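# Mount centrifuge rotor and knob, or tag it HOLD

## Task

The date today is 17 November 2026. Read the rotor's expiry date on the card attached to the centrifuge. If the rotor is still in date, lower it fully onto the centrifuge drive, then thread the knob onto the top of the shaft until it sits down against the rotor and is firmly tightened. If the expiry date has passed, do not mount the rotor: leave it where it is and place the HOLD block on top of it. In either case the rotor must never be dropped.

## Robot and tools

Robot: two six-joint arms, left_arm and right_arm, each ending in a two-finger parallel gripper. Their root links sit at (+0.029, +0.687, 0) m for left_arm and (+0.075, -0.561, 0) m for right_arm in the scene frame, each turned only a few thousandths about z.

Frames: the scene frame has its origin on the table surface halfway between the nominal arm bases, +z up, +x reaching out over the table, and left_arm on the +y side (image left/right does not match arm names). Each arm reports its gripper position (metres), orientation quaternion (wxyz) and velocities in its own base frame; fixed cameras and the table use the scene frame. Reported hand poses may be off by a few centimetres, worse at long reach. The gripper's fingers point along its +z and close along its y; end_effector_position is the point between closed pads. A camera block projects about 10 cm toward the gripper's +x.

The row: every commanded step is one list of 18 numbers, each in [-1, 1], covering both arms even when only one moves. First nine are left_arm, last nine right_arm. Within an arm: six joint numbers in this fixed order: shoulder lift, wrist 2, elbow, wrist 1, wrist 3, shoulder pan; then gripper position, force_limit, speed. The joint numbers are offsets, not poses: they are added to the Joint targets that stood when the action (or move) began, not to the previous row. Scale: 1.0 equals 1.371 rad for shoulder lift and pan, 1.714 rad for elbow, 2.057 rad for the three wrists. Joint ranges are ±6.283 rad for all except elbow at ±3.142; an action that pushes a joint more than 0.010 rad past its range is rejected for both arms. The gripper numbers are absolute settings: position +1 is fully open (85 mm), about -0.8 brings the pads together, -1 closes until blocked. force_limit and speed (both start at +1) shape the grip: slow close (speed -1) at force_limit -1 gives roughly 30 N per pad, at +1 about 100 N; fast closes from well open give 120 to 245 N. Speed -1/0/+1 is about 20/85/150 mm/s. To leave a gripper unchanged, resend its last three numbers exactly; 0 is itself a command.

Tools:
- execute_actions(actions, cameras): actions is a list of actions; each action is a table of up to 15 rows, one per 1/30 s step; a short table repeats its last row. An empty list just reports state and images.
- move(target, speed, blend, blocking, cameras): target is one 18-number row or up to 15 rows; every row's joint offsets count from the same starting Joint targets. All joints travel together on paths of at least 0.5 s; over 10 s they stop short. speed is the top joint speed in rad/s (0.01 to 3.14, default 0.5), one value or one per target. blend (rad) rounds corners in a list; 0 stops at each. blocking=false returns after about 0.5 s while motion continues. The move does not avoid obstacles or the other arm. Its result ends with a move: line such as done, off_target, moving, held or fault, plus limits=held if steps were withheld.
- wait(seconds 0 to 10): lets time pass holding commands; a running move continues.
- stop(): brakes a running move; fingers continue.
- zoom_image(camera, region [x0,y0,x1,y1] pixels, at most 504x504): closer look at the newest image of cam_head_left, cam_head_right, cam_low, cam_left_wrist or cam_right_wrist (all 672x504). Useful for reading the date card.
- read_manual(section "licences"): licence text only.
- finished_scene(scene 1): ends irreversibly; the result must hold without the robot.

Result lines: Joint positions, velocities, targets and torques come per arm in the same joint order as a row (rad, rad/s, torque positive toward larger angle, with offsets and noise). "within noise" means the arm is still. Joint targets are the base for your next offsets. Tool commands shows current gripper commands. object_status: 0 moving, 1 blocked while opening, 2 blocked while closing (a grip), 3 reached its setting or pads met. position_measured is in counts: 3 open, ~78 is 60 mm, 130 is 40 mm, 180 is 20 mm, 230 closed. "joint sent to its limit" flags a joint clipped at its end; "joint command not followed" means the inter-arm clearance check altered targets. Call results also list joint positions at some steps.

Motion limits: joint target speeds are capped (2.09, 2.62, 3.14 rad/s), targets can lead the measured angle only so far, and an arm whose targets would jump the gripper over 70 mm is scaled back, so big changes need several actions. Motion lags commands by about 0.15 s.

Avoid: an outside force near 150 N on any part of an arm, or contact torque at a joint's limit (293, 293, 133, 49.8, 49.8, 49.8 N m for pan, lift, elbow, wrists), stops that arm for 10 s; arms are stiff, so aiming even slightly beyond a firm contact can trigger this. Carried weight counts. Approach contacts slowly. Arms must not strike or squeeze each other, and a gripper must not close on the other arm's fingers. Do not drop the rotor, release moving parts, slam or hit fixed objects, or grip hard on a part still resting on something. Anything leaving the table fails the task. Holding loads or stretching out heats motors; a MOTOR HOT line warns near 70 °C, and 85 °C locks the arm for 30 to 60 s. Loose items may occasionally be nudged by outside disturbances.

Each tool is called after "Request:" by a JSON object that holds its "api" and its "payload", one argument or row to a line.

## Session

Request:
{"api": "execute_actions", "payload": {
  "actions": []
}}

Scene clock: 0.00 s.
left_arm: end_effector_position=(+1.2109, +0.1466, +0.2948) position_measured=3 object_status=3 end_effector_quat_wxyz=(-0.256, +0.806, +0.523, +0.105) | right_arm: end_effector_position=(+1.0402, -0.6011, +0.2258) position_measured=3 object_status=3 end_effector_quat_wxyz=(+0.279, +0.782, -0.497, +0.252)
Joint names: [shoulder lift, wrist 2, elbow, wrist 1, wrist 3, shoulder pan]
Joint positions: left_arm=[-0.486 -1.044 0.358 -1.242 1.793 2.999] | right_arm=[-0.732 -2.123 1.171 -2.578 -2.725 2.591]
Joint velocities: within noise
Joint torques (N m): no reading
Joint targets: left_arm=[-0.486 -1.044 0.358 -1.242 1.793 2.999] | right_arm=[-0.732 -2.123 1.171 -2.578 -2.725 2.591]
Tool commands: left_gripper/position=+1.0 left_gripper/force_limit=+1.0 left_gripper/speed=+1.0 right_gripper/position=+1.0 right_gripper/force_limit=+1.0 right_gripper/speed=+1.0

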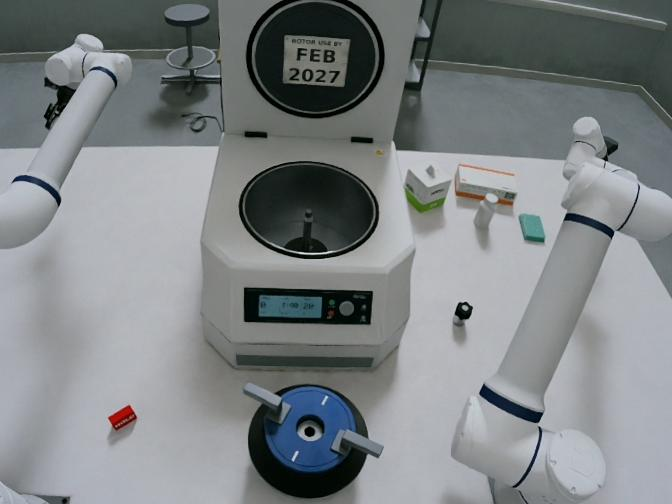

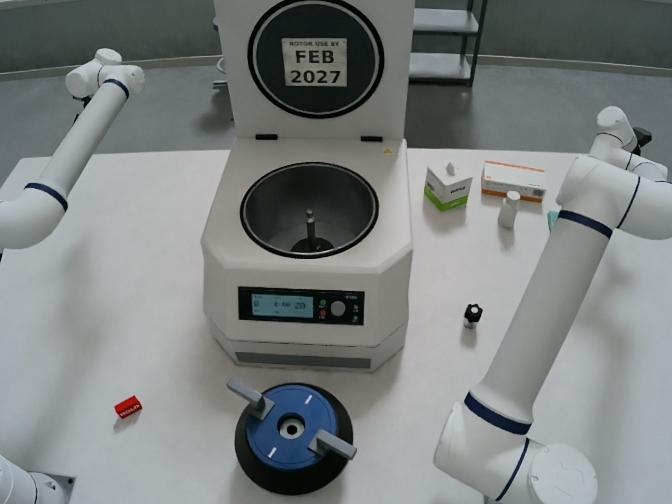

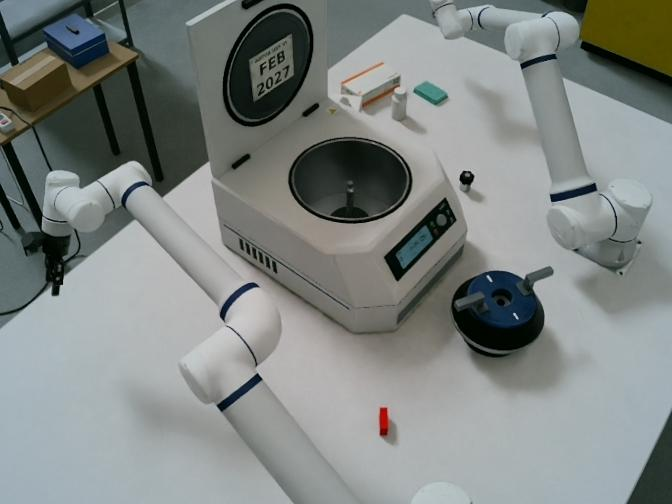

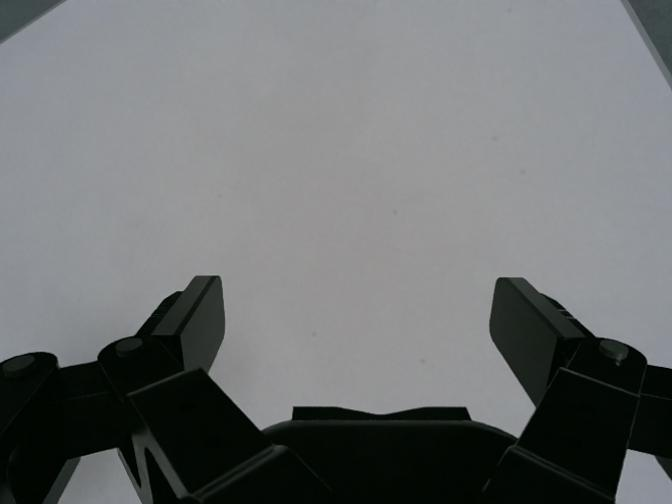

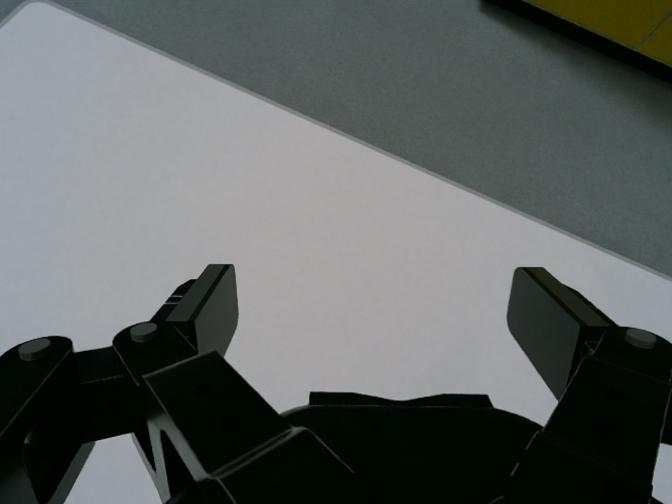

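Request:
{"api": "zoom_image", "payload": {
  "camera": "cam_head_left",
  "region": [220, 360, 400, 504]
}}

Request:
{"api": "zoom_image", "payload": {
  "camera": "cam_head_right",
  "region": [220, 150, 400, 280]
}}

Request:
{"api": "zoom_image", "payload": {
  "camera": "cam_low",
  "region": [430, 150, 580, 370]
}}

Request:
{"api": "zoom_image", "payload": {
  "camera": "cam_head_left",
  "region": [260, 20, 370, 110]
}}

Request:
{"api": "zoom_image", "payload": {
  "camera": "cam_low",
  "region": [280, 120, 420, 230]
}}

Request:
{"api": "zoom_image", "payload": {
  "camera": "cam_head_right",
  "region": [450, 290, 500, 340]
}}

Request:
{"api": "zoom_image", "payload": {
  "camera": "cam_head_right",
  "region": [220, 360, 400, 504]
}}

Request:
{"api": "zoom_image", "payload": {
  "camera": "cam_head_left",
  "region": [220, 140, 400, 280]
}}

Request:
{"api": "zoom_image", "payload": {
  "camera": "cam_low",
  "region": [440, 150, 500, 210]
}}

Scaled by 2.800 from the camera's 672x504 image, which has a finer 960x720 frame.

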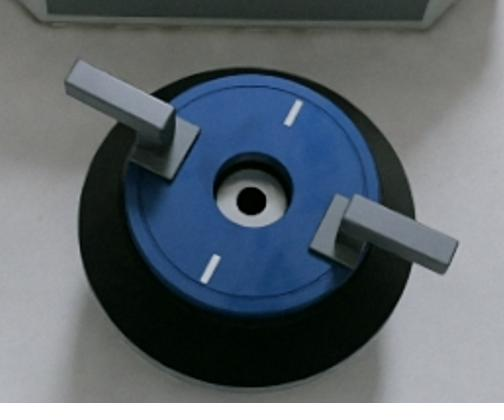

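Scaled by 2.800 from the camera's 672x504 image, which has a finer 960x720 frame.

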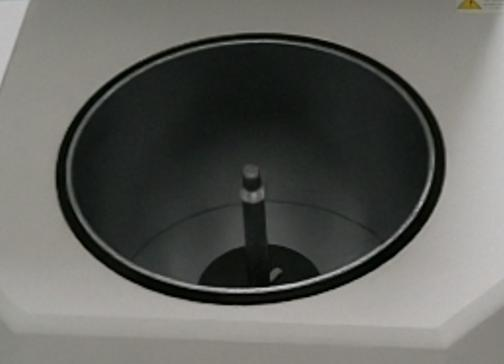

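Scaled by 2.291 from the camera's 672x504 image, which has a finer 960x720 frame.

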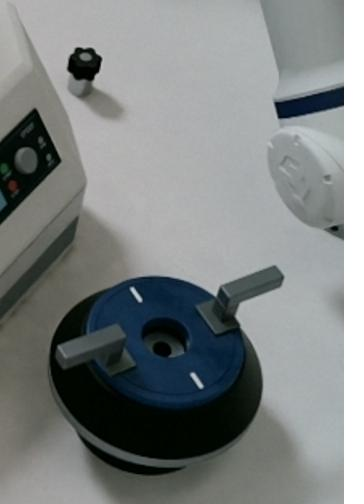

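Scaled by 4.582 from the camera's 672x504 image, which has a finer 960x720 frame.

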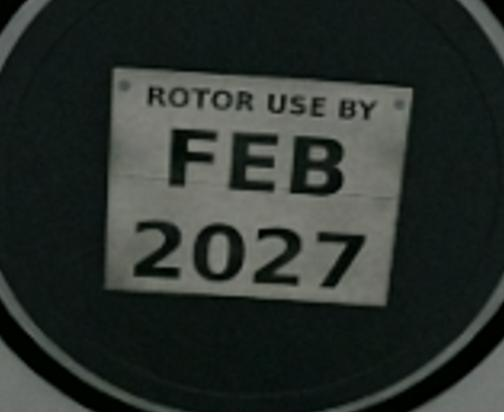

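Scaled by 3.600 from the camera's 672x504 image, which has a finer 960x720 frame.

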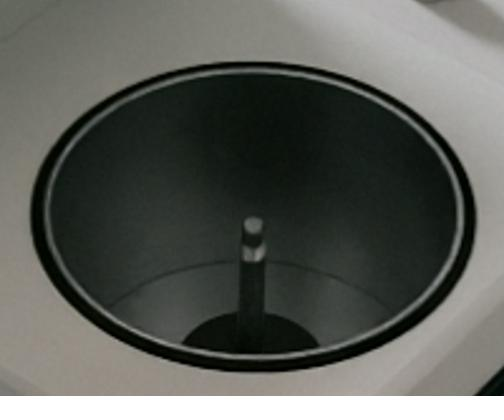

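Scaled by 10.080 from the camera's 672x504 image, which has a finer 960x720 frame.

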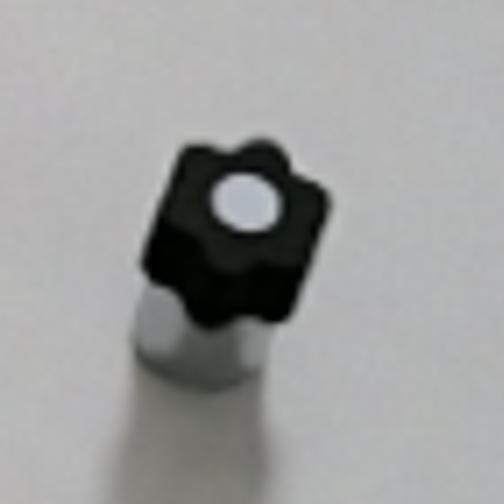

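Scaled by 2.800 from the camera's 672x504 image, which has a finer 960x720 frame.

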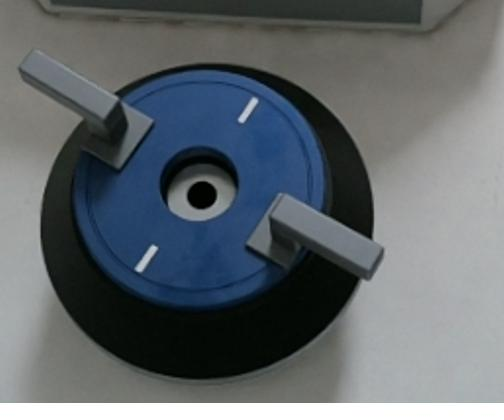

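Scaled by 2.800 from the camera's 672x504 image, which has a finer 960x720 frame.

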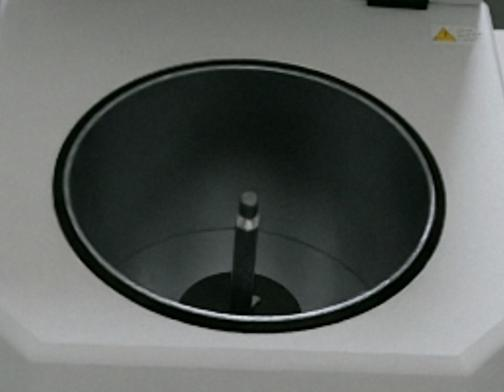

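Scaled by 8.400 from the camera's 672x504 image, which has a finer 960x720 frame.

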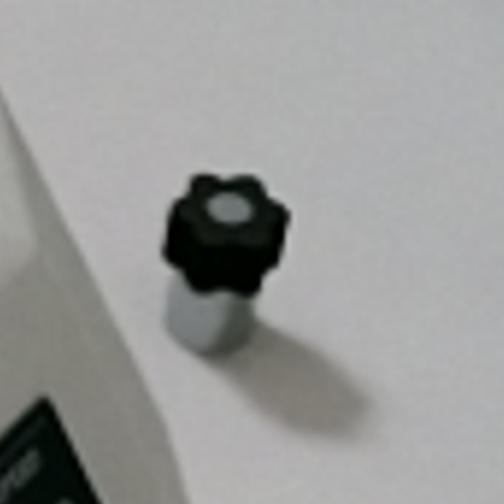

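Request:
{"api": "move", "payload": {
  "target": [-0.8957,-0.2561,0.5537,0.0379,-0.0666,-0.9796,1,1,1,-0.9394,0.2684,0.4635,0.5163,-0.0982,0.5584,1,1,1],
  "speed": 0.7
}}

Scene clock: 64.93 s.
left_arm: end_effector_position=(+0.2240, -0.5373, +0.7503) position_measured=3 object_status=3 end_effector_quat_wxyz=(+0.000, +1.000, +0.000, +0.000) | right_arm: end_effector_position=(+0.3735, +0.2632, +0.5005) position_measured=3 object_status=3 end_effector_quat_wxyz=(+0.000, +1.000, +0.000, +0.000)
Joint names: [shoulder lift, wrist 2, elbow, wrist 1, wrist 3, shoulder pan]
Joint positions: left_arm=[-1.715 -1.571 1.307 -1.164 1.656 1.656] | right_arm=[-2.02 -1.571 1.965 -1.516 -2.927 3.357]
Joint torques (N m): left_arm=[-74.48 -3.1 -31.69 -3.13 -2.22 -12.64] | right_arm=[-19.47 1.44 -45.43 -2.27 -2.6 12.21]
Joint targets: left_arm=[-1.715 -1.571 1.307 -1.164 1.656 1.656] | right_arm=[-2.020 -1.571 1.966 -1.516 -2.927 3.357]
move: done

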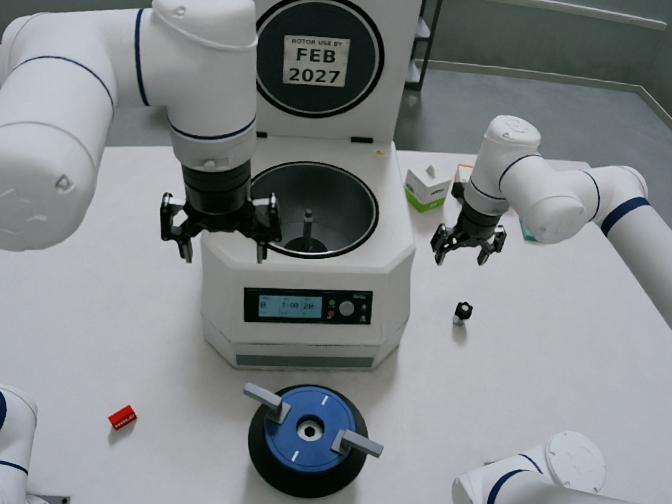

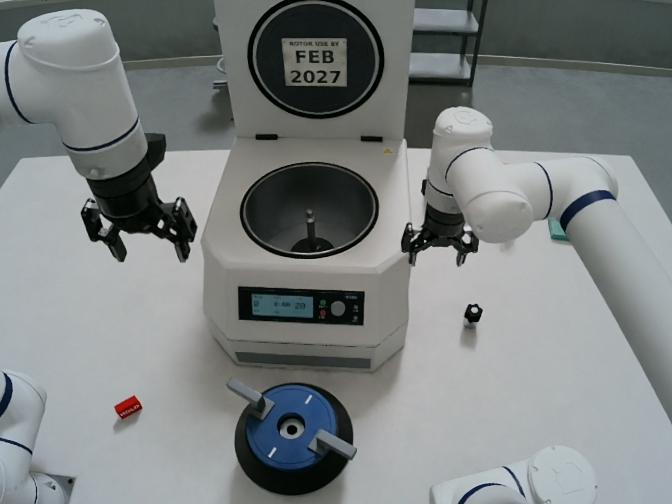

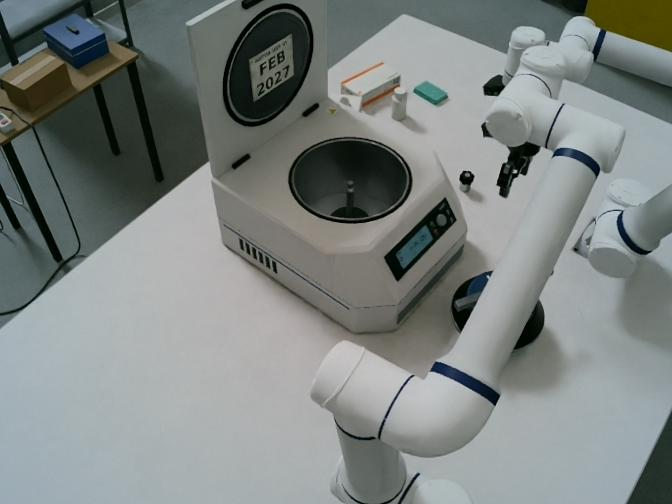

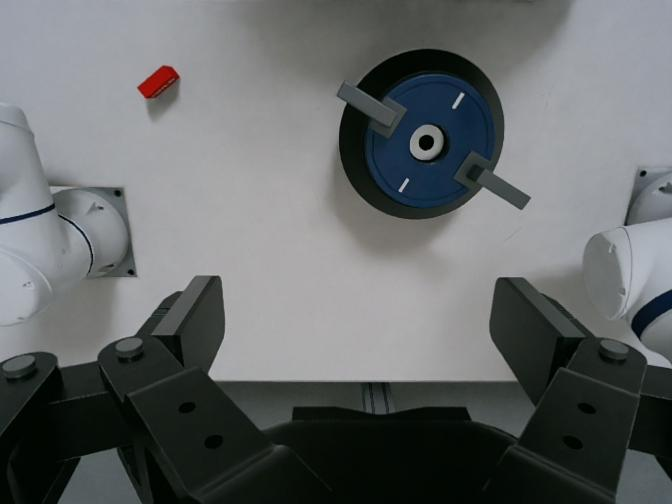

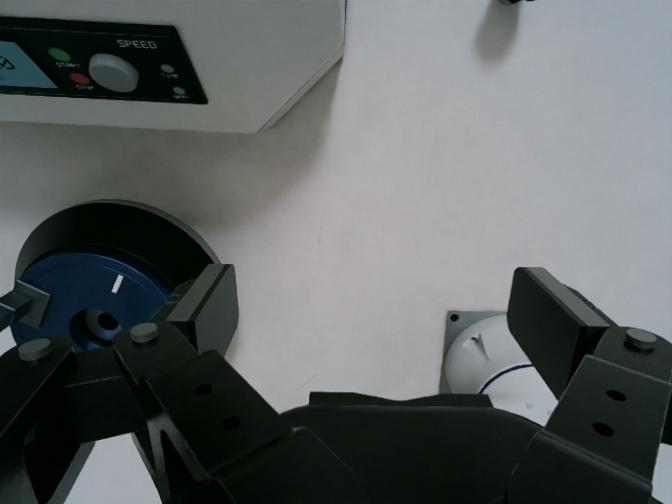

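Request:
{"api": "move", "payload": {
  "target": [0.2,0,-0.14,-0.0263,-0.9,0.15,1,1,1,0.1723,0,-0.0896,-0.0406,-0.0266,-0.0406,1,1,1],
  "speed": 0.9,
  "cameras": []
}}

Request:
{"api": "move", "payload": {
  "target": [0.1253,0,-0.0881,0,-0.411,0.1744,1,1,1,0,0,0,0,0,0,1,1,1],
  "speed": 0.9
}}

Scene clock: 98.40 s.
left_arm: end_effector_position=(+0.3806, -0.6536, +0.7358) position_measured=3 object_status=3 end_effector_quat_wxyz=(+0.008, +0.516, +0.856, -0.007) end_effector_velocity=(+0.000, +0.000, +0.000) end_effector_angular_velocity=(+0.000, +0.000, +0.005) | right_arm: end_effector_position=(+0.5235, +0.2640, +0.5006) position_measured=3 object_status=3 end_effector_quat_wxyz=(+0.000, +1.000, +0.000, +0.001)
Joint names: [shoulder lift, wrist 2, elbow, wrist 1, wrist 3, shoulder pan]
Joint positions: left_arm=[-1.441 -1.571 1.068 -1.218 -0.195 1.861] | right_arm=[-1.784 -1.571 1.812 -1.6 -2.981 3.301]
Joint velocities: left_arm=[0.001 0 -0.001 0 -0.005 0] | right_arm=[within noise]
Joint torques (N m): left_arm=[-58.34 1.04 -49.93 -9.66 -2.41 5.83] | right_arm=[-19.76 0.23 -59.11 -9.71 -2.51 -16.01]
Joint targets: left_arm=[-1.441 -1.571 1.067 -1.218 -0.195 1.861] | right_arm=[-1.784 -1.571 1.812 -1.600 -2.981 3.301]
move: done
No camera images: "cameras" was empty.

Scene clock: 100.10 s.
left_arm: end_effector_position=(+0.5759, -0.6325, +0.6995) position_measured=3 object_status=3 end_effector_quat_wxyz=(+0.000, +0.000, +1.000, +0.000) | right_arm: end_effector_position=(+0.5236, +0.2640, +0.5006) position_measured=3 object_status=3 end_effector_quat_wxyz=(+0.000, +1.000, +0.000, +0.001)
Joint names: [shoulder lift, wrist 2, elbow, wrist 1, wrist 3, shoulder pan]
Joint positions: left_arm=[-1.269 -1.571 0.916 -1.218 -1.041 2.1] | right_arm=[-1.784 -1.571 1.812 -1.6 -2.981 3.301]
Joint torques (N m): left_arm=[-81.55 1.27 -50.05 -9.62 -2.35 7.05] | right_arm=[-20.99 -0.2 -58.55 -10 -2.55 -16.1]
Joint targets: left_arm=[-1.269 -1.571 0.916 -1.218 -1.041 2.101] | right_arm=[-1.784 -1.571 1.812 -1.600 -2.981 3.301]
move: done

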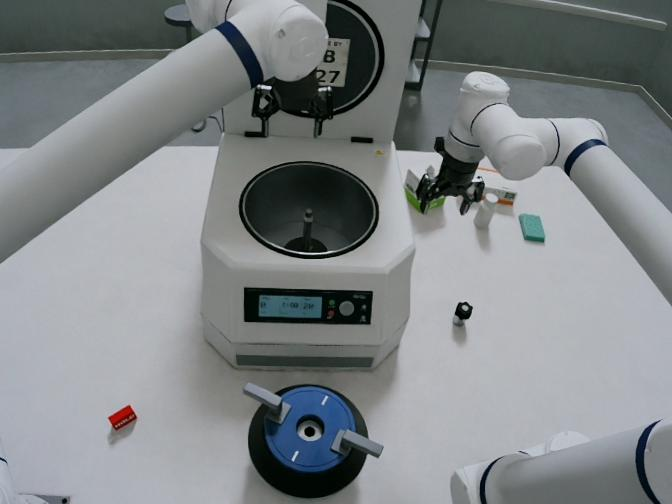

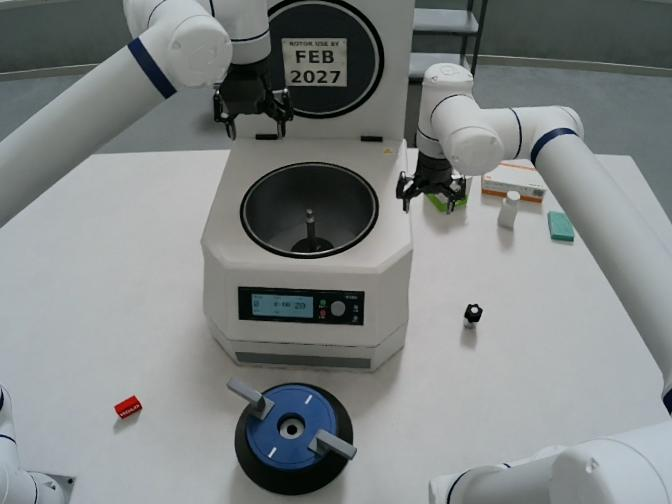

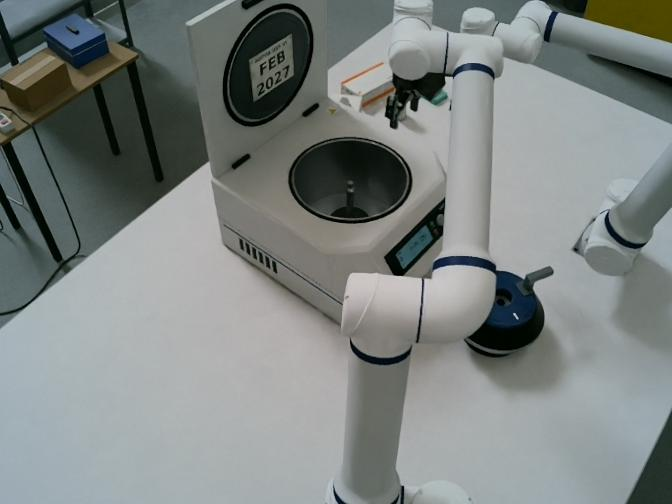

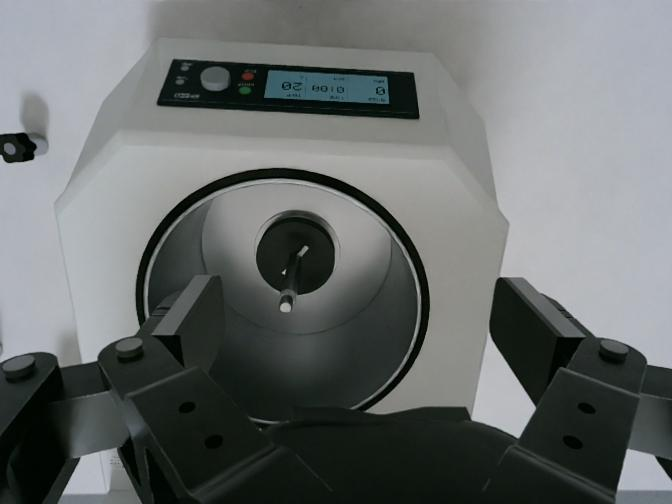

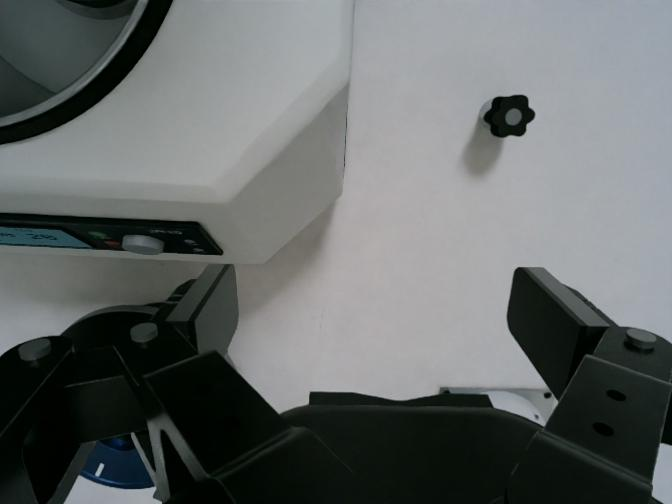

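Request:
{"api": "zoom_image", "payload": {
  "camera": "cam_left_wrist",
  "region": [200, 160, 400, 350]
}}

Request:
{"api": "zoom_image", "payload": {
  "camera": "cam_left_wrist",
  "region": [250, 200, 350, 320]
}}

Request:
{"api": "zoom_image", "payload": {
  "camera": "cam_right_wrist",
  "region": [450, 80, 550, 180]
}}

Scaled by 2.520 from the camera's 672x504 image, which has a finer 960x720 frame.

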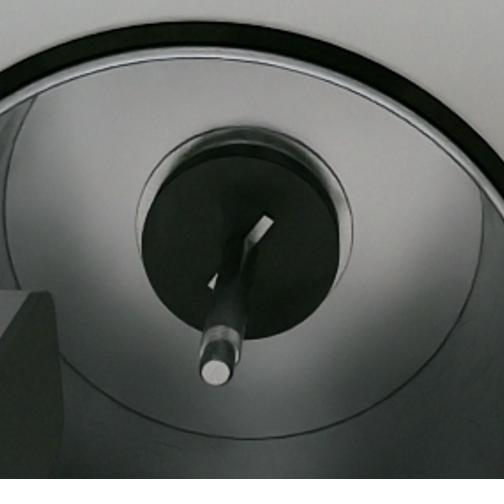

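Scaled by 4.200 from the camera's 672x504 image, which has a finer 960x720 frame.

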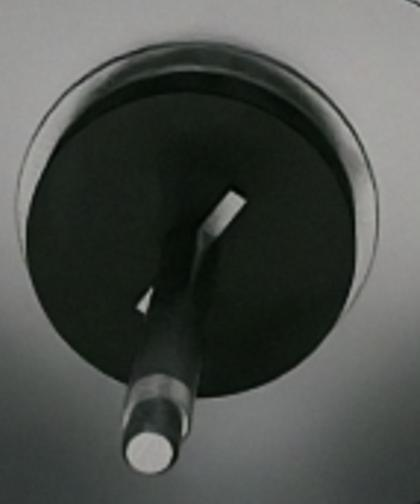

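Scaled by 5.040 from the camera's 672x504 image, which has a finer 960x720 frame.

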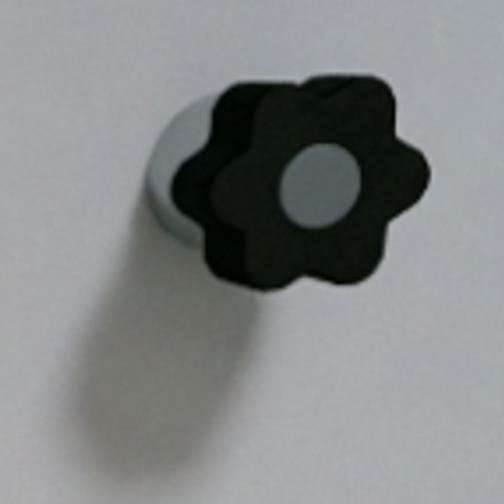

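Request:
{"api": "move", "payload": {
  "target": [-0.3064,0,0.5809,-0.2797,0.8535,-0.2475,1,1,1,0,0,0,0,1,0.2,1,1,1],
  "speed": 0.9,
  "cameras": []
}}

Request:
{"api": "move", "payload": {
  "target": [0,0,0,0,0,0,1,1,1,-0.154,0,0.1842,-0.0506,0.428,0.4132,1,1,1],
  "speed": 0.7
}}

Scene clock: 151.23 s.
left_arm: end_effector_position=(+0.2882, -0.5578, +0.3996) position_measured=3 object_status=3 end_effector_quat_wxyz=(+0.000, +0.866, +0.500, +0.000) | right_arm: end_effector_position=(+0.4325, +0.3959, +0.5006) position_measured=3 object_status=3 end_effector_quat_wxyz=(+0.000, -0.628, +0.778, +0.000)
Joint names: [shoulder lift, wrist 2, elbow, wrist 1, wrist 3, shoulder pan]
Joint positions: left_arm=[-1.689 -1.571 1.912 -1.794 0.715 1.761] | right_arm=[-1.784 -1.571 1.812 -1.6 -0.924 3.576]
Joint torques (N m): left_arm=[-79.16 1.09 -33.64 -9.87 1.78 -14.13] | right_arm=[-36.04 -0.24 -52.28 -8.2 2.12 12.41]
Joint targets: left_arm=[-1.689 -1.571 1.912 -1.794 0.715 1.761] | right_arm=[-1.784 -1.571 1.812 -1.600 -0.924 3.576]
move: done
No camera images: "cameras" was empty.

Scene clock: 153.20 s.
left_arm: end_effector_position=(+0.2881, -0.5578, +0.3995) position_measured=3 object_status=3 end_effector_quat_wxyz=(+0.000, +0.866, +0.500, +0.000) | right_arm: end_effector_position=(+0.0833, +0.4585, +0.4004) position_measured=3 object_status=3 end_effector_quat_wxyz=(+0.000, -0.499, +0.867, +0.000)
Joint names: [shoulder lift, wrist 2, elbow, wrist 1, wrist 3, shoulder pan]
Joint positions: left_arm=[-1.689 -1.571 1.912 -1.794 0.715 1.761] | right_arm=[-1.995 -1.571 2.128 -1.704 -0.044 4.142]
Joint torques (N m): left_arm=[-78.46 0.8 -33.52 -9.74 1.61 -14.33] | right_arm=[-19.45 -0.12 -45.69 -9.83 2.44 14.72]
Joint targets: left_arm=[-1.689 -1.571 1.912 -1.794 0.715 1.761] | right_arm=[-1.995 -1.571 2.128 -1.704 -0.044 4.142]
move: done

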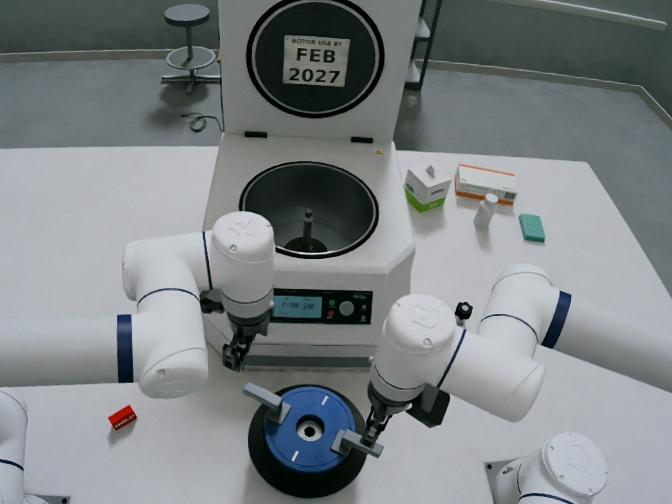

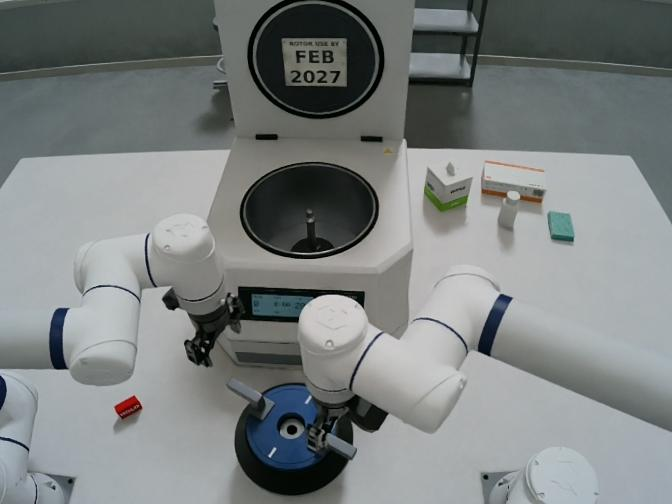

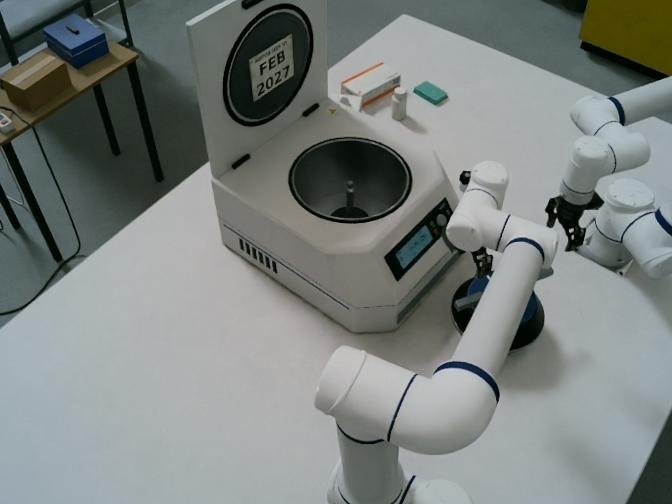

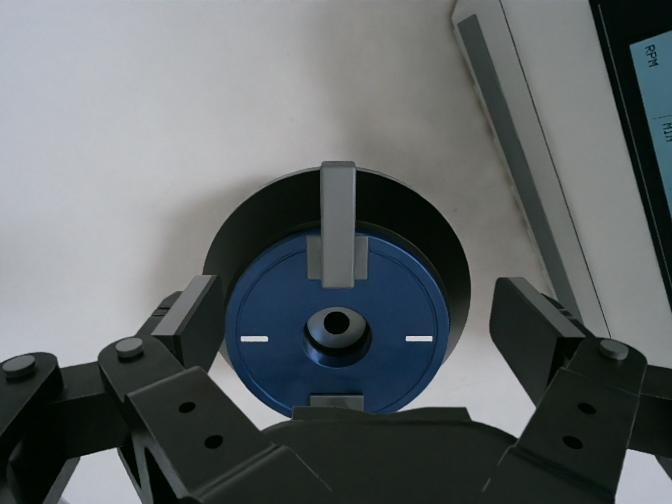

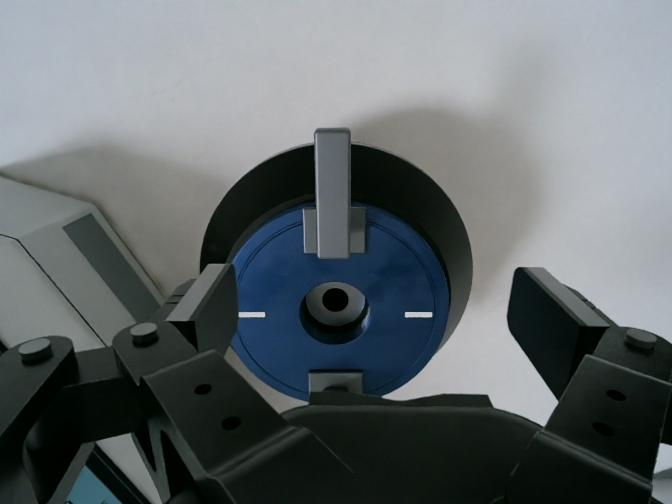

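Request:
{"api": "move", "payload": {
  "target": [0.0336,0,0.0835,-0.0918,-0.0043,-0.0055,1,1,1,-0.0074,0,0.1081,-0.0851,-0.0174,-0.026,1,1,1],
  "cameras": ["cam_low","cam_left_wrist","cam_right_wrist"]
}}

Scene clock: 202.37 s.
left_arm: end_effector_position=(+0.2829, -0.5544, +0.2999) position_measured=3 object_status=3 end_effector_quat_wxyz=(+0.000, +0.866, +0.500, +0.000) | right_arm: end_effector_position=(+0.0838, +0.4326, +0.3005) position_measured=3 object_status=3 end_effector_quat_wxyz=(+0.000, -0.499, +0.867, +0.000)
Joint names: [shoulder lift, wrist 2, elbow, wrist 1, wrist 3, shoulder pan]
Joint positions: left_arm=[-1.643 -1.571 2.055 -1.982 0.706 1.754] | right_arm=[-2.005 -1.571 2.313 -1.879 -0.079 4.107]
Joint torques (N m): left_arm=[-32.18 0.63 -32.19 -9.99 -2.05 -14] | right_arm=[-18.38 -0.22 -43.65 -10.57 -2.39 -15.74]
Joint targets: left_arm=[-1.643 -1.571 2.055 -1.983 0.706 1.754] | right_arm=[-2.005 -1.571 2.313 -1.879 -0.079 4.107]
move: done
Images, in order (width x height): cam_low 672x504, cam_left_wrist 672x504, cam_right_wrist 672x504.

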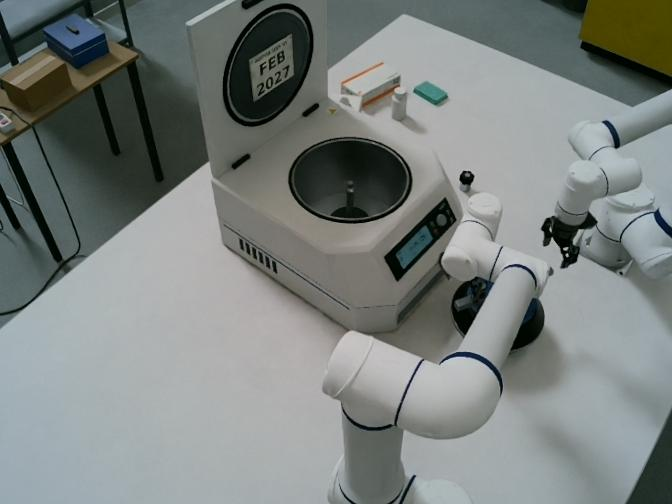

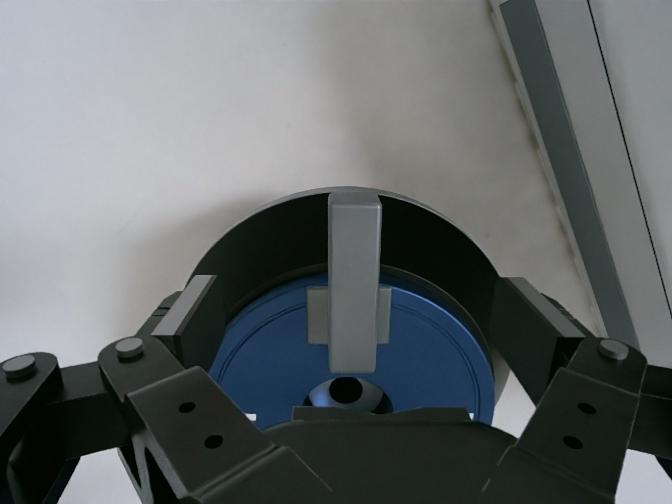

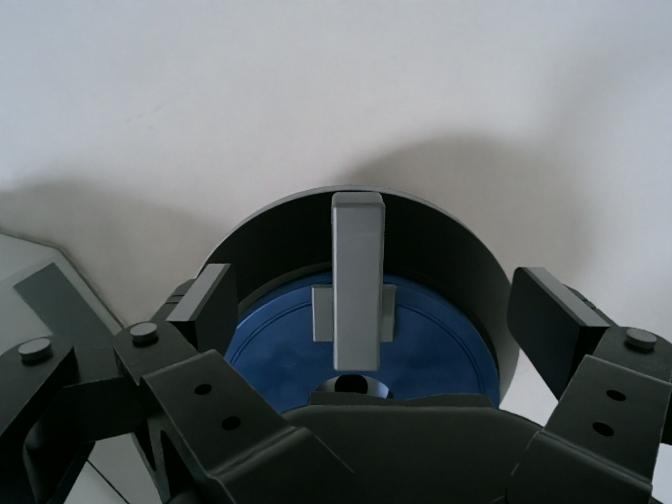

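Request:
{"api": "move", "payload": {
  "target": [0.0402,0,0.0434,-0.0629,0,0,1,1,1,0.038,0,0.0542,-0.0704,-0.0046,-0.0068,1,1,1],
  "speed": 0.2,
  "cameras": ["cam_head_left","cam_left_wrist","cam_right_wrist"]
}}

Scene clock: 214.63 s.
left_arm: end_effector_position=(+0.2829, -0.5543, +0.2357) position_measured=3 object_status=3 end_effector_quat_wxyz=(+0.000, +0.866, +0.500, +0.000) | right_arm: end_effector_position=(+0.0871, +0.4307, +0.2363) position_measured=3 object_status=3 end_effector_quat_wxyz=(+0.000, -0.499, +0.867, +0.000)
Joint names: [shoulder lift, wrist 2, elbow, wrist 1, wrist 3, shoulder pan]
Joint positions: left_arm=[-1.588 -1.571 2.13 -2.112 0.706 1.754] | right_arm=[-1.953 -1.571 2.406 -2.023 -0.089 4.097]
Joint torques (N m): left_arm=[-33.19 0.45 -30.07 -9.88 -2.07 -12.45] | right_arm=[2.45 0.2 -40.14 -9.49 -2.26 -15.16]
Joint targets: left_arm=[-1.588 -1.571 2.130 -2.112 0.706 1.754] | right_arm=[-1.953 -1.571 2.406 -2.024 -0.089 4.097]
move: done
Images, in order (width x height): cam_head_left 672x504, cam_left_wrist 672x504, cam_right_wrist 672x504.

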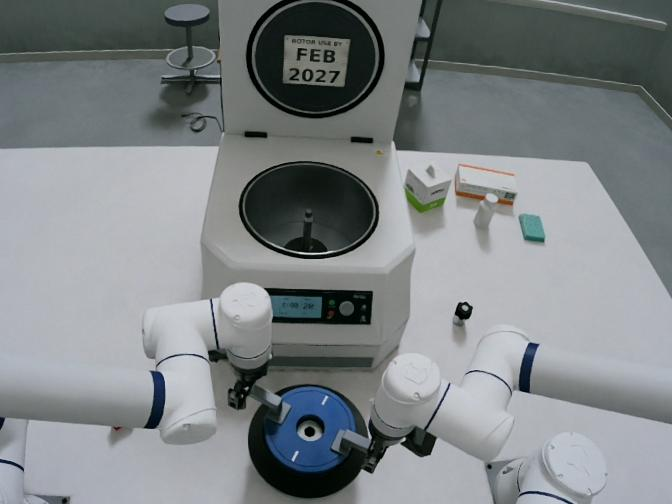

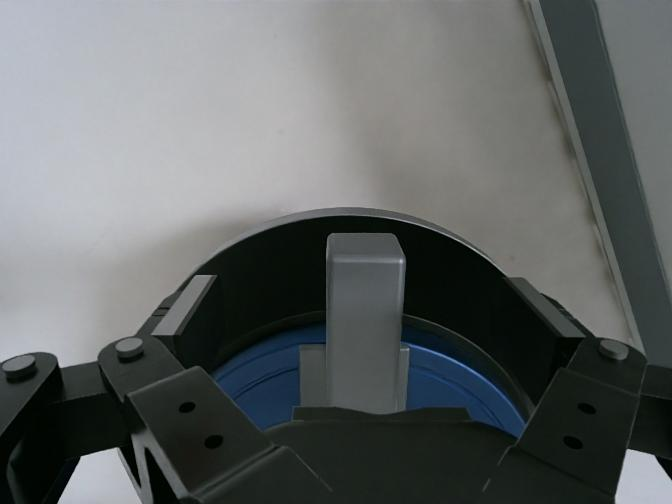

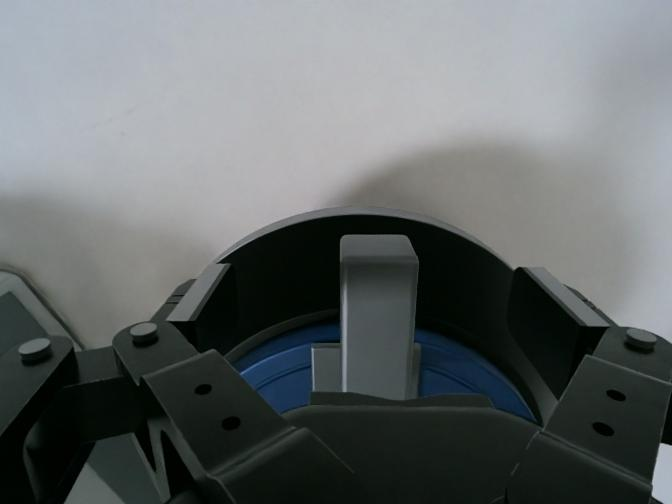

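Request:
{"api": "move", "payload": {
  "target": [0,0,0,0,0,0,-1,0.4,-1,0,0,0,0,0,0,-1,0.4,-1],
  "cameras": ["cam_left_wrist","cam_right_wrist"]
}}

Scene clock: 226.63 s.
left_arm: end_effector_position=(+0.2829, -0.5543, +0.2355) position_measured=173 object_status=0 end_effector_quat_wxyz=(+0.000, +0.866, +0.500, +0.000) | right_arm: end_effector_position=(+0.0871, +0.4307, +0.2362) position_measured=173 object_status=0 end_effector_quat_wxyz=(+0.000, -0.499, +0.867, +0.000)
Joint names: [shoulder lift, wrist 2, elbow, wrist 1, wrist 3, shoulder pan]
Joint positions: left_arm=[-1.588 -1.571 2.13 -2.112 0.706 1.754] | right_arm=[-1.953 -1.571 2.406 -2.024 -0.089 4.097]
Joint torques (N m): left_arm=[-33.28 -2.4 -28.64 -0.88 -0.68 -2.57] | right_arm=[0.14 0.27 -40.78 -8.17 -0.99 -14.23]
Joint targets: left_arm=[-1.588 -1.571 2.130 -2.112 0.706 1.754] | right_arm=[-1.953 -1.571 2.406 -2.024 -0.089 4.097]
move: done
Images, in order (width x height): cam_left_wrist 672x504, cam_right_wrist 672x504.

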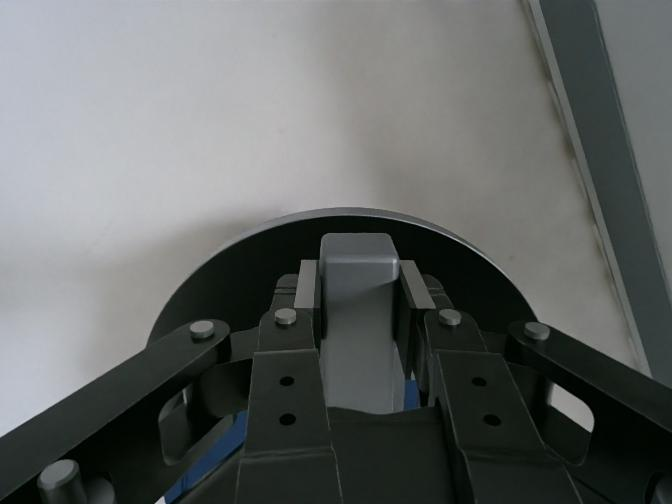

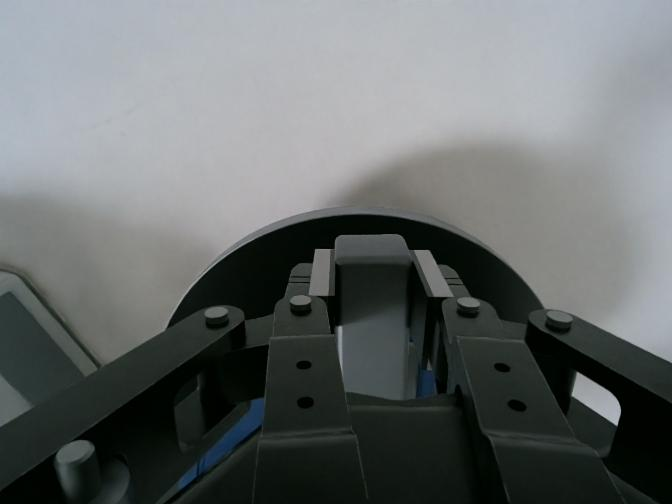

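Request:
{"api": "move", "payload": {
  "target": [-0.0166,0,-0.0156,0.024,0,0,-1,0.4,-1,-0.0171,0,-0.0193,0.0275,0,0,-1,0.4,-1],
  "speed": 0.05
}}

Scene clock: 269.33 s.
left_arm: end_effector_position=(+0.2829, -0.5543, +0.2596) position_measured=173 object_status=2 end_effector_quat_wxyz=(+0.000, +0.866, +0.500, +0.000) | right_arm: end_effector_position=(+0.0871, +0.4307, +0.2599) position_measured=173 object_status=2 end_effector_quat_wxyz=(+0.000, -0.499, +0.867, +0.000)
Joint names: [shoulder lift, wrist 2, elbow, wrist 1, wrist 3, shoulder pan]
Joint positions: left_arm=[-1.61 -1.571 2.103 -2.063 0.706 1.754] | right_arm=[-1.977 -1.571 2.373 -1.967 -0.089 4.097]
Joint torques (N m): left_arm=[-116.82 -0.64 -56.24 -0.81 1.31 1.99] | right_arm=[-32.38 -3.33 -68.28 -0.19 1.35 -13.71]
Joint targets: left_arm=[-1.611 -1.571 2.103 -2.063 0.706 1.754] | right_arm=[-1.977 -1.571 2.373 -1.967 -0.089 4.097]
move: done

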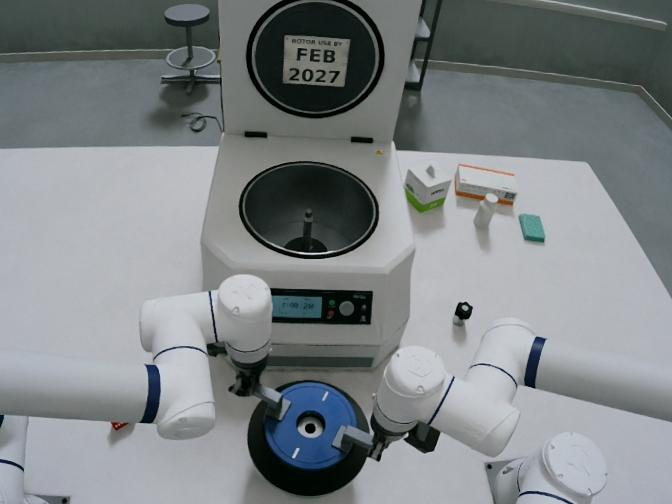

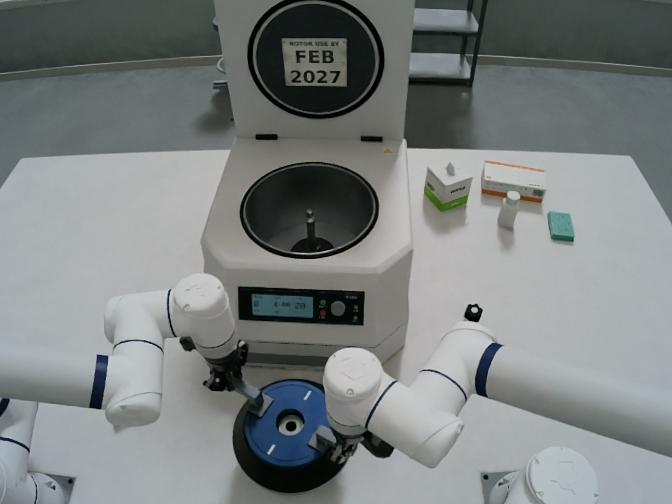

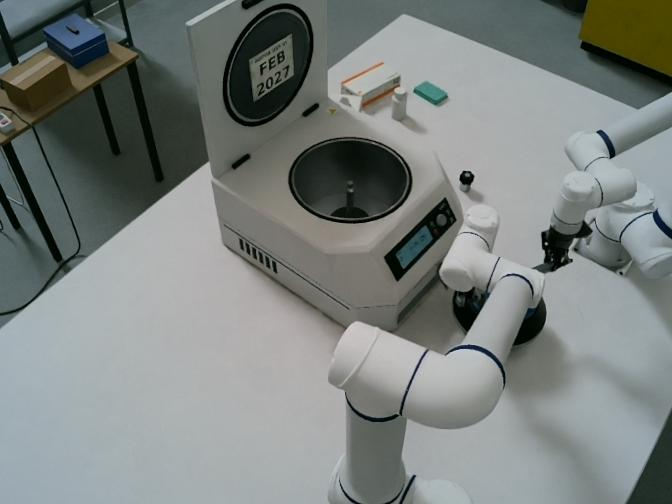

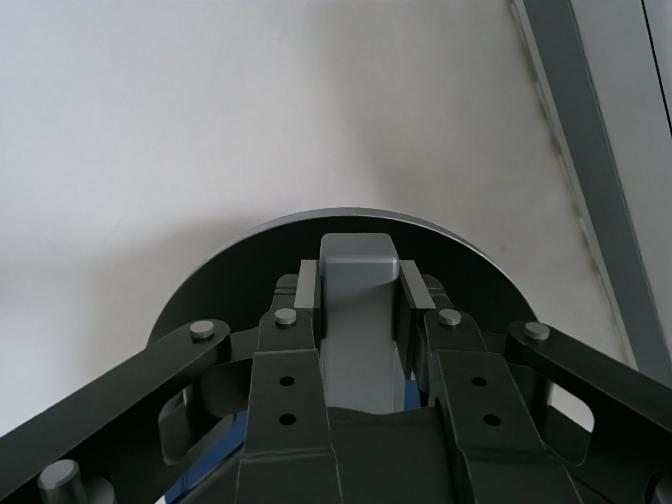

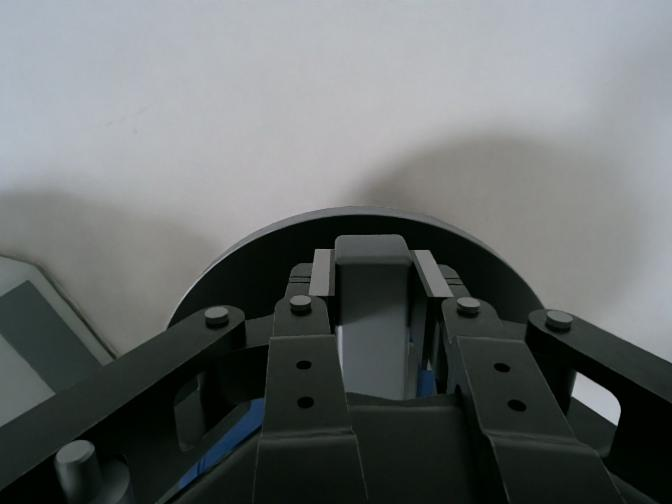

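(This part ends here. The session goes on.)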